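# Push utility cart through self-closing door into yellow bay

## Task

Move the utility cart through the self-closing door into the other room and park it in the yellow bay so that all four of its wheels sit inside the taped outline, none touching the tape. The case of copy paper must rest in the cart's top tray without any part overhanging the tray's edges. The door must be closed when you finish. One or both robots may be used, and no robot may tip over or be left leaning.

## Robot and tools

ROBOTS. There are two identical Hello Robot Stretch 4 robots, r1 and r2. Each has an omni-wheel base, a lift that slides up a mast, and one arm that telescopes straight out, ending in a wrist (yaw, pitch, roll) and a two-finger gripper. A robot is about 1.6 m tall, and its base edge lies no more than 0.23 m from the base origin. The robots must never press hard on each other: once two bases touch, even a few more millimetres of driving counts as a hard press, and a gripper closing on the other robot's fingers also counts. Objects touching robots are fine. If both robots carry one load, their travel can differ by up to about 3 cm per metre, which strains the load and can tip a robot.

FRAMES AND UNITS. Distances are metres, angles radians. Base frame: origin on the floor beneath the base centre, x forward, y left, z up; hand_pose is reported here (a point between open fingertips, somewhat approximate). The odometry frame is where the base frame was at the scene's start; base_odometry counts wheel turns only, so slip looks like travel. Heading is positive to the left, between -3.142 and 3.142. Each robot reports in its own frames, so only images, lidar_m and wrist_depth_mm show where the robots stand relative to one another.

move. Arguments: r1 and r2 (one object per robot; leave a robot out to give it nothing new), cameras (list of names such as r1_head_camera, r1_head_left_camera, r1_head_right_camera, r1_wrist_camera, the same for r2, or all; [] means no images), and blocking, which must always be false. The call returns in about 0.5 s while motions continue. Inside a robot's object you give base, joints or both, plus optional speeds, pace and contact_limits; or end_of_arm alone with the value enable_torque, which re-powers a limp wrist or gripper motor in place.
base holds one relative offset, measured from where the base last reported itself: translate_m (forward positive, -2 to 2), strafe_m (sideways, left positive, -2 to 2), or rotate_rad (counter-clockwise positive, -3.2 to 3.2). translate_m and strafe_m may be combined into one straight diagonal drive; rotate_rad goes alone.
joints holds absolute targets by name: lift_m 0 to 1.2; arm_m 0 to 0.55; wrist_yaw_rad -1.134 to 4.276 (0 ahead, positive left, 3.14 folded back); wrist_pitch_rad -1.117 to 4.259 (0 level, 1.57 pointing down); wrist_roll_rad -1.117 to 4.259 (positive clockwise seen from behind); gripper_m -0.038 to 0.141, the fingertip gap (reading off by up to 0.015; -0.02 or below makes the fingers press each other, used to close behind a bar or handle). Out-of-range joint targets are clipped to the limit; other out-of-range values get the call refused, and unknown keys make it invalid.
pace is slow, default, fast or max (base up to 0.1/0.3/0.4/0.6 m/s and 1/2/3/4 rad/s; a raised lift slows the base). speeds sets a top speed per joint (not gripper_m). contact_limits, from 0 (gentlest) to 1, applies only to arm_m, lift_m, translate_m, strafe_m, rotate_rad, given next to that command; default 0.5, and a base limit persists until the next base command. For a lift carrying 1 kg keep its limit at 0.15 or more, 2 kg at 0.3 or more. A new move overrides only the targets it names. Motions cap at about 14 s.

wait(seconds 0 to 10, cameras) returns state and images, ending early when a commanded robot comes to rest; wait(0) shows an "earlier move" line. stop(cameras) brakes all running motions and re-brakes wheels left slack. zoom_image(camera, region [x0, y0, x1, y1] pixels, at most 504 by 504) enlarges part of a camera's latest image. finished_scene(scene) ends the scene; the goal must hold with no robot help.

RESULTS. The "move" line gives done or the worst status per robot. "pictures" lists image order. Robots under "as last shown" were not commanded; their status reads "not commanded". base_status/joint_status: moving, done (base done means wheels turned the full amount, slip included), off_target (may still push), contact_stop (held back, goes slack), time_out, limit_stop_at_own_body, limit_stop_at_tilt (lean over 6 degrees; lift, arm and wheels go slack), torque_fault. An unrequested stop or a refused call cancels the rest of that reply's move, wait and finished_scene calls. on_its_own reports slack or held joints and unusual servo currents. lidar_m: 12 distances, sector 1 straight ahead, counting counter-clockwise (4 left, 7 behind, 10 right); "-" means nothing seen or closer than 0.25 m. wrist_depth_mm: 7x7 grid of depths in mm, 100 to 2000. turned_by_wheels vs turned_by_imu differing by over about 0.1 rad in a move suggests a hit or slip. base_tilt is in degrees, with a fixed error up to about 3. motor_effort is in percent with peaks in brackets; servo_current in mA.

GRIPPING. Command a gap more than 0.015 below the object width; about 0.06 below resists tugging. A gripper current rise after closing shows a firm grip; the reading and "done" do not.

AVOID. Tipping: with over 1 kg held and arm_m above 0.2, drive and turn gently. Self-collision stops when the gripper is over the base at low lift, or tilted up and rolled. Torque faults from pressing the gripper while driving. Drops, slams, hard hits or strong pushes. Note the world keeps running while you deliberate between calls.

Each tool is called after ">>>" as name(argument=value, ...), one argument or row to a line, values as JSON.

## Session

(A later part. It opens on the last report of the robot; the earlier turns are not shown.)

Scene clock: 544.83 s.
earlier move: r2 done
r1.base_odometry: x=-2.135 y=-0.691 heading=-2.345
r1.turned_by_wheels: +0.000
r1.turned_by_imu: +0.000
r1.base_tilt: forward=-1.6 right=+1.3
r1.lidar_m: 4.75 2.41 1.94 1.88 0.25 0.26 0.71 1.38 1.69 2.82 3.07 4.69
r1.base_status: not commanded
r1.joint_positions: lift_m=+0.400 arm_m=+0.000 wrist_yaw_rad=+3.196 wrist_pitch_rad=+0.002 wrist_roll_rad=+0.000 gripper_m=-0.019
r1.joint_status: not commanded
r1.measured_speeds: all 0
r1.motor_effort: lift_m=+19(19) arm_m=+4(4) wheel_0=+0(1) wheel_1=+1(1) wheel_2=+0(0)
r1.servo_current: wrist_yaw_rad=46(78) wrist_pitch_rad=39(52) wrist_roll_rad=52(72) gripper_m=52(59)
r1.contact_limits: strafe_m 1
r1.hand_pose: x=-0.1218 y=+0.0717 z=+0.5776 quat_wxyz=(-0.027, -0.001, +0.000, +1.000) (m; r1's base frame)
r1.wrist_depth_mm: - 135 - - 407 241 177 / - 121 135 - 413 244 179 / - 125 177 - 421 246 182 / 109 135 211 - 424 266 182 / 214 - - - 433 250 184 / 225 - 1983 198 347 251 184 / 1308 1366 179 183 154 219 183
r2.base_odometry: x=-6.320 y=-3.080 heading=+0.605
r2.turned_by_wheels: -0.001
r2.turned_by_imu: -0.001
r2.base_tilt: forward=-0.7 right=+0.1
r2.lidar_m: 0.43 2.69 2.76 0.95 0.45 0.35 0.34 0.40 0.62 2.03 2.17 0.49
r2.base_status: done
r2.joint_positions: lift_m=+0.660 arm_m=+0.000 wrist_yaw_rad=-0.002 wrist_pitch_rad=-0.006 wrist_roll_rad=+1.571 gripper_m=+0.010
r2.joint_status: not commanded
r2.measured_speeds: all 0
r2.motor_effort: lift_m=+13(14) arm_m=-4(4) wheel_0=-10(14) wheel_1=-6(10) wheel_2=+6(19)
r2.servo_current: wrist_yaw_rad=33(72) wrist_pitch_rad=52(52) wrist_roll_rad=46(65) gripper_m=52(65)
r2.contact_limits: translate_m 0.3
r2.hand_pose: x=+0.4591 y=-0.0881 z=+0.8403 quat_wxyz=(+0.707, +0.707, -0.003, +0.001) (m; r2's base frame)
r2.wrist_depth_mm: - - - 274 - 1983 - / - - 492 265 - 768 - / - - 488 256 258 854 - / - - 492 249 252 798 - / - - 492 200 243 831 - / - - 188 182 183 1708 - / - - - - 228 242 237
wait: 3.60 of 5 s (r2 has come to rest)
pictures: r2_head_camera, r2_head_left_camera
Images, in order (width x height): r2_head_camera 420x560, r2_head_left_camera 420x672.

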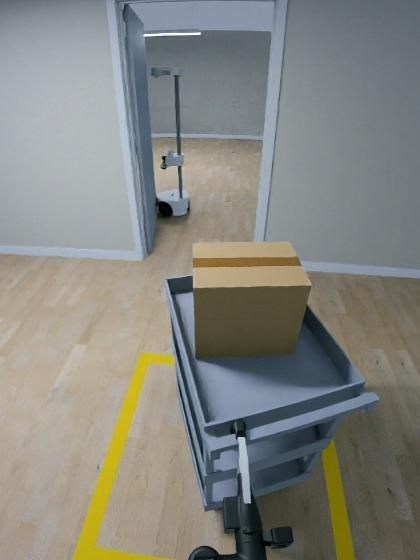

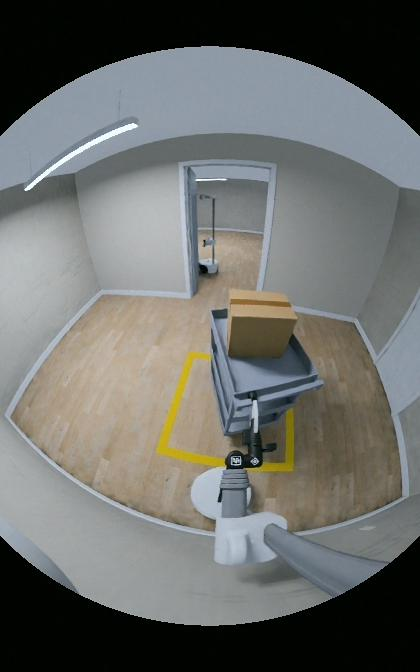

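>>> move(
  blocking=false,
  r2={"joints":{"gripper_m":0.1}},
  cameras=[],
)

>>> wait(
  seconds=3,
  cameras=[],
)

>>> move(
  blocking=false,
  r2={"base":{"translate_m":-0.08},"joints":{"lift_m":0.85},"pace":"slow"},
  cameras=[],
)

>>> wait(
  seconds=3,
  cameras=["r2_head_camera","r2_wrist_camera"],
)

Scene clock: 559.63 s.
move: r2 moving
r1: as last shown
r1.lidar_m: 4.77 2.43 1.93 1.90 0.25 0.26 0.69 1.40 1.74 2.83 3.08 4.69
r1.motor_effort: lift_m=+18(19) arm_m=+4(4) wheel_0=+0(0) wheel_1=+0(1) wheel_2=+0(0)
r1.servo_current: wrist_yaw_rad=33(59) wrist_pitch_rad=39(59) wrist_roll_rad=59(65) gripper_m=52(52)
r1.contact_limits: strafe_m 1
r1.wrist_depth_mm: - 135 - - 407 240 178 / - 121 135 - 413 244 179 / - 125 177 - 421 246 181 / 109 135 212 - 424 266 182 / 215 - - - 427 251 184 / 225 - 1921 199 351 250 183 / 1308 1430 179 183 154 220 184
r2.base_odometry: x=-6.321 y=-3.080 heading=+0.605
r2.turned_by_wheels: +0.000
r2.turned_by_imu: +0.000
r2.base_tilt: forward=-0.7 right=+0.1
r2.lidar_m: 0.44 2.69 2.75 0.93 0.46 0.33 0.33 0.39 0.60 2.03 2.17 0.45
r2.base_status: not commanded
r2.joint_positions: lift_m=+0.660 arm_m=+0.000 wrist_yaw_rad=-0.004 wrist_pitch_rad=-0.006 wrist_roll_rad=+1.571 gripper_m=+0.030
r2.joint_status: gripper_m moving
r2.measured_speeds: translate_m=+0.000 strafe_m=+0.000 rotate_rad=+0.000 lift_m=+0.000 arm_m=+0.000 wrist_yaw_rad=-0.002 wrist_pitch_rad=+0.000 wrist_roll_rad=+0.000
r2.motor_effort: lift_m=+13(14) arm_m=-4(4) wheel_0=-9(10) wheel_1=-5(6) wheel_2=+3(6)
r2.servo_current: wrist_yaw_rad=39(59) wrist_pitch_rad=39(52) wrist_roll_rad=52(59) gripper_m=98(98)
r2.contact_limits: translate_m 0.3
r2.hand_pose: x=+0.4590 y=-0.0884 z=+0.8403 quat_wxyz=(+0.707, +0.707, -0.003, +0.001) (m; r2's base frame)
r2.wrist_depth_mm: - - - 279 - 1921 - / - - 488 270 - 778 - / - - 492 259 263 854 - / - - 492 251 256 854 - / - - 492 211 245 820 - / - - 191 183 186 1537 - / - - - - 234 234 234
pictures: none
No camera images: "cameras" was empty.

Scene clock: 560.83 s.
earlier move: r2 done
r1.base_odometry: x=-2.135 y=-0.691 heading=-2.345
r1.turned_by_wheels: +0.000
r1.turned_by_imu: +0.000
r1.base_tilt: forward=-1.6 right=+1.3
r1.lidar_m: 4.76 2.40 1.91 1.89 0.25 0.27 0.70 1.40 1.73 2.83 3.10 4.70
r1.base_status: not commanded
r1.joint_positions: lift_m=+0.400 arm_m=+0.000 wrist_yaw_rad=+3.196 wrist_pitch_rad=+0.002 wrist_roll_rad=+0.000 gripper_m=-0.019
r1.joint_status: not commanded
r1.measured_speeds: all 0
r1.motor_effort: lift_m=+18(19) arm_m=+4(4) wheel_0=+0(1) wheel_1=+0(1) wheel_2=+0(0)
r1.servo_current: wrist_yaw_rad=65(65) wrist_pitch_rad=39(59) wrist_roll_rad=52(65) gripper_m=52(59)
r1.contact_limits: strafe_m 1
r1.hand_pose: x=-0.1218 y=+0.0717 z=+0.5776 quat_wxyz=(-0.027, -0.001, +0.000, +1.000) (m; r1's base frame)
r1.wrist_depth_mm: - 134 - - 407 241 178 / - 121 135 - 415 244 179 / - 125 178 - 415 247 182 / 109 135 211 - 424 266 183 / 214 - - - 433 250 183 / 226 - - 198 349 251 183 / 1308 1430 178 184 154 219 183
r2.base_odometry: x=-6.321 y=-3.080 heading=+0.606
r2.turned_by_wheels: +0.000
r2.turned_by_imu: +0.000
r2.base_tilt: forward=-0.7 right=+0.1
r2.lidar_m: 0.43 2.69 2.75 0.91 0.46 0.35 0.34 0.39 0.60 2.02 2.17 0.48
r2.base_status: not commanded
r2.joint_positions: lift_m=+0.660 arm_m=+0.000 wrist_yaw_rad=-0.003 wrist_pitch_rad=-0.002 wrist_roll_rad=+1.571 gripper_m=+0.100
r2.joint_status: all done
r2.measured_speeds: all 0
r2.motor_effort: lift_m=+13(14) arm_m=-4(4) wheel_0=-6(10) wheel_1=-4(6) wheel_2=+2(6)
r2.servo_current: wrist_yaw_rad=52(65) wrist_pitch_rad=52(52) wrist_roll_rad=46(59) gripper_m=52(124)
r2.contact_limits: translate_m 0.3
r2.hand_pose: x=+0.4590 y=-0.0883 z=+0.8392 quat_wxyz=(+0.707, +0.707, -0.002, +0.000) (m; r2's base frame)
r2.wrist_depth_mm: - - - 283 - 1808 - / - - 492 274 - 750 - / - 496 488 265 878 854 - / - 496 492 257 866 - - / - 496 492 249 249 - - / - - 189 241 192 798 - / - - - - 241 241 241
wait: 1.20 of 3 s (r2 has come to rest)
pictures: none
No camera images: "cameras" was empty.

Scene clock: 561.33 s.
move: r2 moving
r1: as last shown
r1.base_tilt: forward=-1.6 right=+1.2
r1.lidar_m: 4.75 2.42 1.93 1.89 0.25 0.29 0.70 1.41 1.71 2.82 3.07 4.70
r1.motor_effort: lift_m=+19(19) arm_m=+4(4) wheel_0=+0(1) wheel_1=+1(1) wheel_2=+0(0)
r1.servo_current: wrist_yaw_rad=52(65) wrist_pitch_rad=39(46) wrist_roll_rad=46(72) gripper_m=52(59)
r1.contact_limits: strafe_m 1
r1.wrist_depth_mm: - 134 - - 407 241 178 / - 121 135 - 413 243 179 / - 125 177 - 418 246 181 / 109 136 211 - 430 265 182 / 214 - - - 433 249 184 / 226 - 1921 198 349 250 183 / 1308 1430 179 184 154 219 184
r2.base_odometry: x=-6.331 y=-3.087 heading=+0.606
r2.turned_by_wheels: +0.000
r2.turned_by_imu: +0.000
r2.base_tilt: forward=-0.7 right=+0.1
r2.lidar_m: 0.44 2.70 2.75 0.88 0.42 0.33 0.32 0.37 0.58 2.03 2.15 0.48
r2.base_status: translate_m moving
r2.joint_positions: lift_m=+0.685 arm_m=+0.000 wrist_yaw_rad=-0.003 wrist_pitch_rad=-0.002 wrist_roll_rad=+1.571 gripper_m=+0.100
r2.joint_status: lift_m moving
r2.measured_speeds: translate_m=-0.048 strafe_m=+0.000 rotate_rad=+0.001 lift_m=+0.097 arm_m=+0.000 wrist_yaw_rad=+0.000 wrist_pitch_rad=+0.000 wrist_roll_rad=+0.000
r2.motor_effort: lift_m=+20(23) arm_m=-3(4) wheel_0=-4(9) wheel_1=-6(7) wheel_2=+10(10)
r2.servo_current: wrist_yaw_rad=39(59) wrist_pitch_rad=46(46) wrist_roll_rad=46(59) gripper_m=52(52)
r2.hand_pose: x=+0.4590 y=-0.0883 z=+0.8638 quat_wxyz=(+0.707, +0.707, -0.002, +0.000) (m; r2's base frame)
r2.wrist_depth_mm: - - - 290 300 1756 - / - - 504 282 287 768 - / - - 504 217 277 - - / - - 500 211 267 866 - / - - 504 204 260 854 - / - - 195 196 193 788 492 / - - - - 248 252 252
pictures: none
No camera images: "cameras" was empty.

Scene clock: 563.13 s.
earlier move: r2 done
r1.base_odometry: x=-2.135 y=-0.691 heading=-2.345
r1.turned_by_wheels: +0.000
r1.turned_by_imu: +0.000
r1.base_tilt: forward=-1.6 right=+1.3
r1.lidar_m: 4.78 2.41 1.95 1.91 0.25 0.27 0.70 1.40 1.72 2.82 3.10 4.71
r1.base_status: not commanded
r1.joint_positions: lift_m=+0.400 arm_m=+0.000 wrist_yaw_rad=+3.196 wrist_pitch_rad=+0.002 wrist_roll_rad=+0.000 gripper_m=-0.019
r1.joint_status: not commanded
r1.measured_speeds: all 0
r1.motor_effort: lift_m=+18(19) arm_m=+4(4) wheel_0=+0(1) wheel_1=+0(1) wheel_2=+0(0)
r1.servo_current: wrist_yaw_rad=46(72) wrist_pitch_rad=39(52) wrist_roll_rad=39(72) gripper_m=52(59)
r1.contact_limits: strafe_m 1
r1.hand_pose: x=-0.1218 y=+0.0717 z=+0.5776 quat_wxyz=(-0.027, -0.001, +0.000, +1.000) (m; r1's base frame)
r1.wrist_depth_mm: - 135 - - 407 240 177 / - 121 135 - 415 244 179 / - 125 177 - 421 246 181 / 109 135 212 - 424 266 182 / 215 - - - 433 250 183 / 226 - 1983 198 351 251 184 / 1308 1430 179 183 154 218 184
r2.base_odometry: x=-6.386 y=-3.126 heading=+0.605
r2.turned_by_wheels: +0.000
r2.turned_by_imu: +0.000
r2.base_tilt: forward=-0.6 right=+0.0
r2.lidar_m: 0.47 2.76 2.75 0.72 0.33 0.25 0.27 0.29 0.48 2.02 2.18 0.52
r2.base_status: done
r2.joint_positions: lift_m=+0.850 arm_m=+0.000 wrist_yaw_rad=-0.003 wrist_pitch_rad=+0.006 wrist_roll_rad=+1.571 gripper_m=+0.100
r2.joint_status: all done
r2.measured_speeds: all 0
r2.motor_effort: lift_m=+22(27) arm_m=-4(4) wheel_0=-4(10) wheel_1=-5(8) wheel_2=+6(11)
r2.servo_current: wrist_yaw_rad=52(59) wrist_pitch_rad=46(52) wrist_roll_rad=52(59) gripper_m=46(59)
r2.hand_pose: x=+0.4591 y=-0.0882 z=+1.0263 quat_wxyz=(+0.707, +0.707, +0.001, -0.003) (m; r2's base frame)
r2.wrist_depth_mm: - - - - - 304 1255 / - - - - 569 307 - / - - - 574 564 307 - / - - - 569 574 334 - / - - - 574 574 324 - / - - 192 - 193 272 259 / - - - - - - 1281
wait: 1.80 of 3 s (r2 has come to rest)
pictures: r2_head_camera, r2_wrist_camera
Images, in order (width x height): r2_head_camera 420x560, r2_wrist_camera 616x392.

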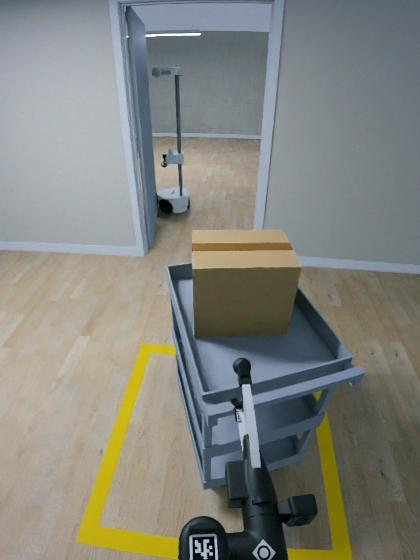

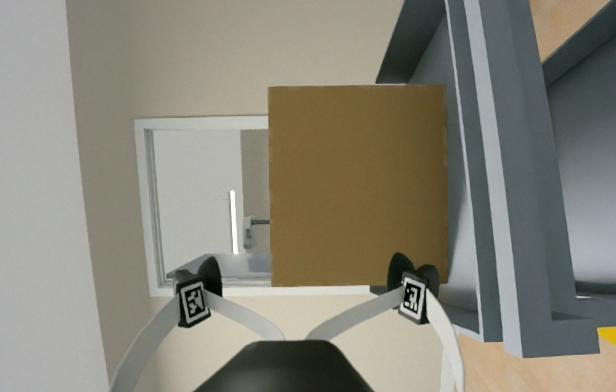

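>>> move(
  blocking=false,
  r2={"base":{"strafe_m":-0.85,"translate_m":0.04},"contact_limits":{"strafe_m":0.4}},
  cameras=[],
)

>>> wait(
  seconds=6,
  cameras=["r2_head_camera","r2_head_left_camera"],
)

>>> zoom_image(
  camera="r2_head_left_camera",
  region=[70, 270, 290, 490],
)

Scene clock: 570.43 s.
move: r2 moving
r1: as last shown
r1.lidar_m: 4.76 2.40 1.92 1.91 0.25 0.26 0.70 1.40 1.73 2.81 3.08 4.66
r1.motor_effort: lift_m=+19(19) arm_m=+4(4) wheel_0=+0(1) wheel_1=+0(1) wheel_2=+0(0)
r1.servo_current: wrist_yaw_rad=65(65) wrist_pitch_rad=33(46) wrist_roll_rad=52(59) gripper_m=59(59)
r1.contact_limits: strafe_m 1
r1.wrist_depth_mm: - 135 - - 404 241 178 / - 121 135 - 413 244 180 / - 125 177 - 418 245 182 / 109 135 212 - 424 266 182 / 215 - - - 430 251 183 / 225 - 1983 198 351 250 184 / 1308 1397 179 183 154 220 183
r2.base_odometry: x=-6.365 y=-3.154 heading=+0.605
r2.turned_by_wheels: +0.000
r2.turned_by_imu: +0.000
r2.base_tilt: forward=-0.7 right=+0.1
r2.lidar_m: 0.48 2.76 2.78 0.74 0.36 0.28 0.27 0.30 0.49 1.97 2.12 0.52
r2.base_status: translate_m moving; strafe_m moving
r2.joint_positions: lift_m=+0.850 arm_m=+0.000 wrist_yaw_rad=-0.003 wrist_pitch_rad=+0.006 wrist_roll_rad=+1.571 gripper_m=+0.100
r2.joint_status: not commanded
r2.measured_speeds: translate_m=+0.005 strafe_m=-0.136 rotate_rad=+0.003 lift_m=+0.000 arm_m=+0.000 wrist_yaw_rad=+0.000 wrist_pitch_rad=+0.000 wrist_roll_rad=+0.000
r2.motor_effort: lift_m=+21(22) arm_m=-4(4) wheel_0=+12(13) wheel_1=-10(12) wheel_2=-6(7)
r2.servo_current: wrist_yaw_rad=46(52) wrist_pitch_rad=46(52) wrist_roll_rad=46(46) gripper_m=52(52)
r2.contact_limits: strafe_m 0.4
r2.hand_pose: x=+0.4591 y=-0.0882 z=+1.0263 quat_wxyz=(+0.707, +0.707, +0.001, -0.003) (m; r2's base frame)
r2.wrist_depth_mm: - - - - - 325 1308 / - - - - 732 307 676 / - - - 569 569 309 - / - - - 569 569 338 - / - - - 580 580 327 - / - - 192 574 194 273 268 / - - - - - 317 258
pictures: none
No camera images: "cameras" was empty.

Scene clock: 574.13 s.
earlier move: r2 done
r1.base_odometry: x=-2.135 y=-0.691 heading=-2.345
r1.turned_by_wheels: +0.000
r1.turned_by_imu: +0.000
r1.base_tilt: forward=-1.6 right=+1.3
r1.lidar_m: 4.77 2.42 1.93 1.90 0.25 0.27 0.70 1.40 1.73 2.82 3.08 4.67
r1.base_status: not commanded
r1.joint_positions: lift_m=+0.400 arm_m=+0.000 wrist_yaw_rad=+3.196 wrist_pitch_rad=+0.002 wrist_roll_rad=+0.000 gripper_m=-0.019
r1.joint_status: not commanded
r1.measured_speeds: all 0
r1.motor_effort: lift_m=+19(19) arm_m=+4(4) wheel_0=+0(1) wheel_1=+0(1) wheel_2=+0(0)
r1.servo_current: wrist_yaw_rad=33(65) wrist_pitch_rad=39(46) wrist_roll_rad=52(65) gripper_m=46(59)
r1.contact_limits: strafe_m 1
r1.hand_pose: x=-0.1218 y=+0.0717 z=+0.5776 quat_wxyz=(-0.027, -0.001, +0.000, +1.000) (m; r1's base frame)
r1.wrist_depth_mm: - 135 - - 407 241 178 / - 121 135 - 413 244 179 / - 125 177 - 418 247 181 / 109 135 211 - 424 266 182 / 215 - - - 430 250 183 / 225 - 1863 198 349 251 183 / 1336 1430 179 183 154 218 183
r2.base_odometry: x=-5.870 y=-3.802 heading=+0.605
r2.turned_by_wheels: +0.000
r2.turned_by_imu: +0.000
r2.base_tilt: forward=-0.6 right=+0.1
r2.lidar_m: 2.36 0.66 0.73 1.17 0.58 0.45 0.43 0.47 0.76 1.18 1.30 2.01
r2.base_status: done
r2.joint_positions: lift_m=+0.850 arm_m=+0.000 wrist_yaw_rad=-0.003 wrist_pitch_rad=+0.006 wrist_roll_rad=+1.571 gripper_m=+0.100
r2.joint_status: not commanded
r2.measured_speeds: all 0
r2.motor_effort: lift_m=+21(22) arm_m=-3(4) wheel_0=+1(16) wheel_1=-3(12) wheel_2=-5(8)
r2.servo_current: wrist_yaw_rad=46(65) wrist_pitch_rad=46(52) wrist_roll_rad=52(65) gripper_m=52(59)
r2.contact_limits: strafe_m 0.4
r2.hand_pose: x=+0.4591 y=-0.0882 z=+1.0263 quat_wxyz=(+0.707, +0.707, +0.001, -0.003) (m; r2's base frame)
r2.wrist_depth_mm: - - - - - - 1397 / - - - - - - 1397 / - - - - - - 1397 / - - - - - - 1430 / - - - - - - 1430 / - - 193 - 195 1863 1430 / - - - - - - 1397
wait: 3.70 of 6 s (r2 has come to rest)
pictures: r2_head_camera, r2_head_left_camera
Images, in order (width x height): r2_head_camera 420x560, r2_head_left_camera 420x672.

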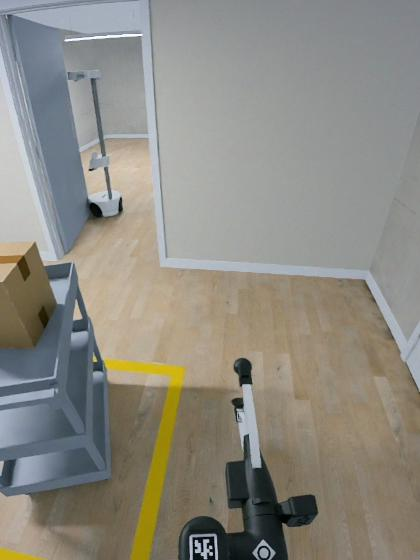

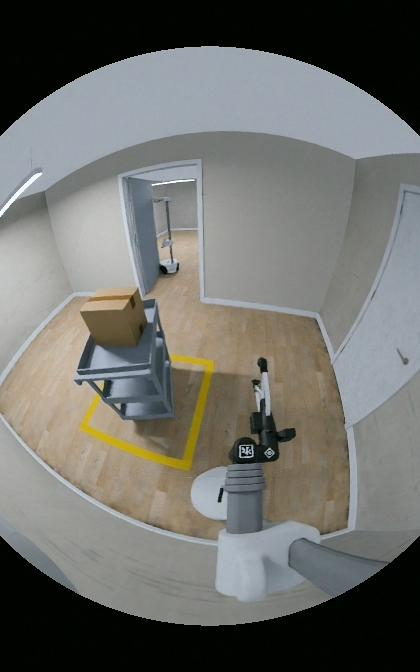

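Scaled by 2.291 from the camera's 420x672 image, which has a finer 600x960 frame.

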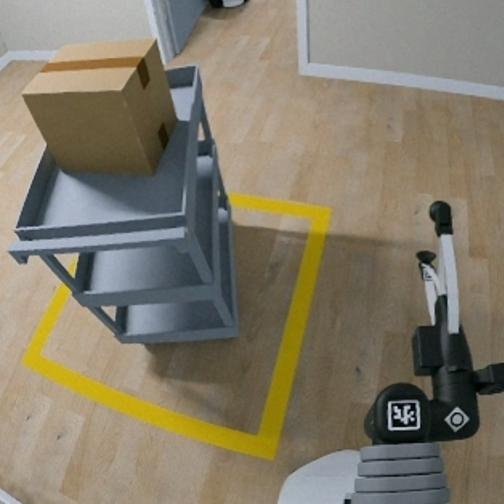

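>>> move(
  blocking=false,
  r1={"base":{"translate_m":0.9,"strafe_m":-0.5},"pace":"slow"},
  cameras=[],
)

>>> wait(
  seconds=10,
  cameras=[],
)

>>> wait(
  seconds=5,
  cameras=["r2_head_camera","r2_head_left_camera"],
)

Scene clock: 579.93 s.
move: r1 moving
r1.base_odometry: x=-2.148 y=-0.695 heading=-2.345
r1.turned_by_wheels: +0.001
r1.turned_by_imu: +0.000
r1.base_tilt: forward=-1.6 right=+1.3
r1.lidar_m: 4.77 2.41 1.94 1.90 0.25 0.25 0.68 1.41 1.74 2.80 3.08 4.67
r1.base_status: translate_m moving; strafe_m moving
r1.joint_positions: lift_m=+0.400 arm_m=+0.000 wrist_yaw_rad=+3.196 wrist_pitch_rad=+0.002 wrist_roll_rad=+0.000 gripper_m=-0.019
r1.joint_status: not commanded
r1.measured_speeds: translate_m=+0.048 strafe_m=-0.028 rotate_rad=+0.000 lift_m=+0.000 arm_m=+0.000 wrist_yaw_rad=+0.000 wrist_pitch_rad=+0.000 wrist_roll_rad=+0.000
r1.motor_effort: lift_m=+18(19) arm_m=+4(4) wheel_0=+6(7) wheel_1=+7(7) wheel_2=-5(7)
r1.servo_current: wrist_yaw_rad=72(72) wrist_pitch_rad=39(46) wrist_roll_rad=46(65) gripper_m=52(59)
r1.hand_pose: x=-0.1218 y=+0.0717 z=+0.5776 quat_wxyz=(-0.027, -0.001, +0.000, +1.000) (m; r1's base frame)
r1.wrist_depth_mm: - 135 - - 413 243 178 / - 121 135 - 421 245 180 / - 125 177 - 430 247 182 / 109 136 211 - 433 251 183 / 215 - - - 392 252 184 / 226 - 1983 198 355 253 184 / 221 1430 179 183 154 220 185
r2: as last shown
r2.base_tilt: forward=-0.7 right=+0.1
r2.lidar_m: 2.36 0.62 0.73 1.16 0.54 0.43 0.42 0.49 0.72 1.15 1.28 2.06
r2.motor_effort: lift_m=+21(21) arm_m=-4(4) wheel_0=+1(1) wheel_1=-3(3) wheel_2=-5(5)
r2.servo_current: wrist_yaw_rad=52(65) wrist_pitch_rad=46(52) wrist_roll_rad=52(65) gripper_m=46(52)
r2.contact_limits: strafe_m 0.4
r2.wrist_depth_mm: - - - - - - 1397 / - - - - - - 1430 / - - - - - - 1464 / - - - - - - 1430 / - - - - - - 1397 / - - 193 - 194 1808 1430 / - - - - - - 1397
pictures: none
No camera images: "cameras" was empty.

Scene clock: 589.93 s.
earlier move: r1 moving
r1.base_odometry: x=-3.097 y=-0.978 heading=-2.345
r1.turned_by_wheels: +0.000
r1.turned_by_imu: -0.003
r1.base_tilt: forward=-1.5 right=+1.3
r1.lidar_m: 3.83 2.89 2.30 2.25 2.45 1.95 1.95 2.14 2.49 2.46 2.71 3.90
r1.base_status: translate_m moving; strafe_m moving
r1.joint_positions: lift_m=+0.400 arm_m=+0.000 wrist_yaw_rad=+3.196 wrist_pitch_rad=+0.002 wrist_roll_rad=+0.000 gripper_m=-0.019
r1.joint_status: not commanded
r1.measured_speeds: translate_m=+0.069 strafe_m=-0.038 rotate_rad=+0.002 lift_m=+0.000 arm_m=+0.000 wrist_yaw_rad=+0.000 wrist_pitch_rad=+0.000 wrist_roll_rad=+0.000
r1.motor_effort: lift_m=+19(19) arm_m=+4(4) wheel_0=+5(8) wheel_1=-1(9) wheel_2=-2(7)
r1.servo_current: wrist_yaw_rad=33(72) wrist_pitch_rad=52(52) wrist_roll_rad=65(72) gripper_m=52(65)
r1.hand_pose: x=-0.1218 y=+0.0717 z=+0.5776 quat_wxyz=(-0.027, -0.001, +0.000, +1.000) (m; r1's base frame)
r1.wrist_depth_mm: - 135 - - - - - / - 121 135 - - - - / - 123 178 - - - - / 109 135 212 - - - - / 216 - - - - - - / 1808 - 1921 198 180 1808 1756 / 1336 1397 179 183 162 1336 1366
r2.base_odometry: x=-5.870 y=-3.802 heading=+0.605
r2.turned_by_wheels: +0.000
r2.turned_by_imu: +0.001
r2.base_tilt: forward=-0.7 right=+0.1
r2.lidar_m: 2.35 0.66 0.74 1.15 0.57 0.42 0.42 0.49 0.74 1.19 1.28 2.04
r2.base_status: not commanded
r2.joint_positions: lift_m=+0.850 arm_m=+0.000 wrist_yaw_rad=-0.003 wrist_pitch_rad=+0.006 wrist_roll_rad=+1.571 gripper_m=+0.100
r2.joint_status: not commanded
r2.measured_speeds: all 0
r2.motor_effort: lift_m=+21(21) arm_m=-4(4) wheel_0=+1(2) wheel_1=-3(3) wheel_2=-5(6)
r2.servo_current: wrist_yaw_rad=52(65) wrist_pitch_rad=46(52) wrist_roll_rad=52(65) gripper_m=52(59)
r2.contact_limits: strafe_m 0.4
r2.hand_pose: x=+0.4591 y=-0.0882 z=+1.0263 quat_wxyz=(+0.707, +0.707, +0.001, -0.003) (m; r2's base frame)
r2.wrist_depth_mm: - - - - - - 1397 / - - - - - - 1397 / - - - - - - 1430 / - - - - - - 1430 / - - - - - - 1430 / - - 193 - 194 1756 1464 / - - - - - - 1397
wait: 10.00 s; no rest
pictures: none
No camera images: "cameras" was empty.

Scene clock: 590.90 s.
earlier move: r1 done
r1.base_odometry: x=-3.121 y=-0.985 heading=-2.345
r1.turned_by_wheels: +0.000
r1.turned_by_imu: +0.000
r1.base_tilt: forward=-1.6 right=+1.3
r1.lidar_m: 3.82 2.90 2.30 2.28 2.47 1.97 1.96 2.17 2.49 2.45 2.66 3.83
r1.base_status: done
r1.joint_positions: lift_m=+0.400 arm_m=+0.000 wrist_yaw_rad=+3.196 wrist_pitch_rad=+0.002 wrist_roll_rad=+0.000 gripper_m=-0.019
r1.joint_status: not commanded
r1.measured_speeds: all 0
r1.motor_effort: lift_m=+19(19) arm_m=+4(4) wheel_0=+3(8) wheel_1=+2(9) wheel_2=-1(7)
r1.servo_current: wrist_yaw_rad=59(72) wrist_pitch_rad=46(52) wrist_roll_rad=59(72) gripper_m=52(65)
r1.hand_pose: x=-0.1218 y=+0.0717 z=+0.5776 quat_wxyz=(-0.027, -0.001, +0.000, +1.000) (m; r1's base frame)
r1.wrist_depth_mm: - 134 - - - - - / - 121 135 - - - - / - 124 177 - - - - / 109 136 213 - - - - / 216 - - - - - - / 1808 - 1921 198 - 1808 1756 / 1336 1397 179 184 162 1336 1397
r2.base_odometry: x=-5.870 y=-3.802 heading=+0.605
r2.turned_by_wheels: +0.000
r2.turned_by_imu: +0.000
r2.base_tilt: forward=-0.7 right=+0.1
r2.lidar_m: 2.38 0.65 0.74 1.17 0.56 0.44 0.42 0.49 0.76 1.17 1.31 2.03
r2.base_status: not commanded
r2.joint_positions: lift_m=+0.850 arm_m=+0.000 wrist_yaw_rad=-0.003 wrist_pitch_rad=+0.006 wrist_roll_rad=+1.571 gripper_m=+0.100
r2.joint_status: not commanded
r2.measured_speeds: all 0
r2.motor_effort: lift_m=+21(21) arm_m=-4(4) wheel_0=+1(2) wheel_1=-3(3) wheel_2=-5(6)
r2.servo_current: wrist_yaw_rad=46(65) wrist_pitch_rad=46(52) wrist_roll_rad=46(65) gripper_m=52(59)
r2.contact_limits: strafe_m 0.4
r2.hand_pose: x=+0.4591 y=-0.0882 z=+1.0263 quat_wxyz=(+0.707, +0.707, +0.001, -0.003) (m; r2's base frame)
r2.wrist_depth_mm: - - - - - - 1397 / - - - - - - 1430 / - - - - - - 1430 / - - - - - - 1430 / - - - - - - 1430 / - - 193 - 194 1808 1397 / - - - - - - 1430
wait: 0.97 of 5 s (r1 has come to rest)
pictures: r2_head_camera, r2_head_left_camera
Images, in order (width x height): r2_head_camera 420x560, r2_head_left_camera 420x672.

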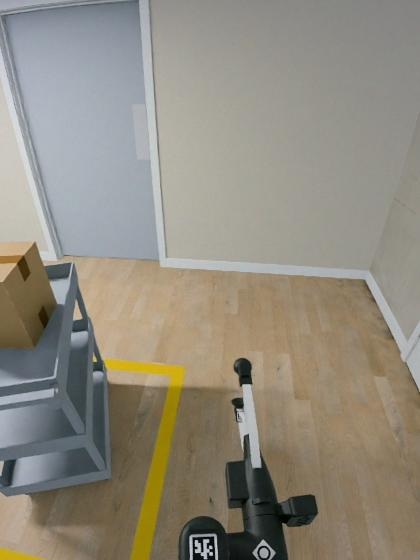

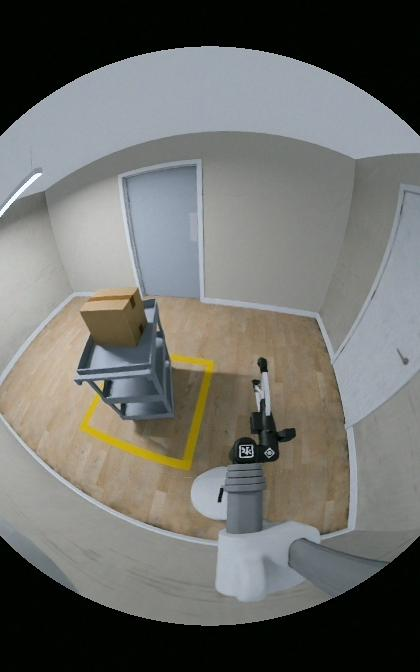

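>>> finished_scene(
  scene=2,
)

The scene is finished: the task was done.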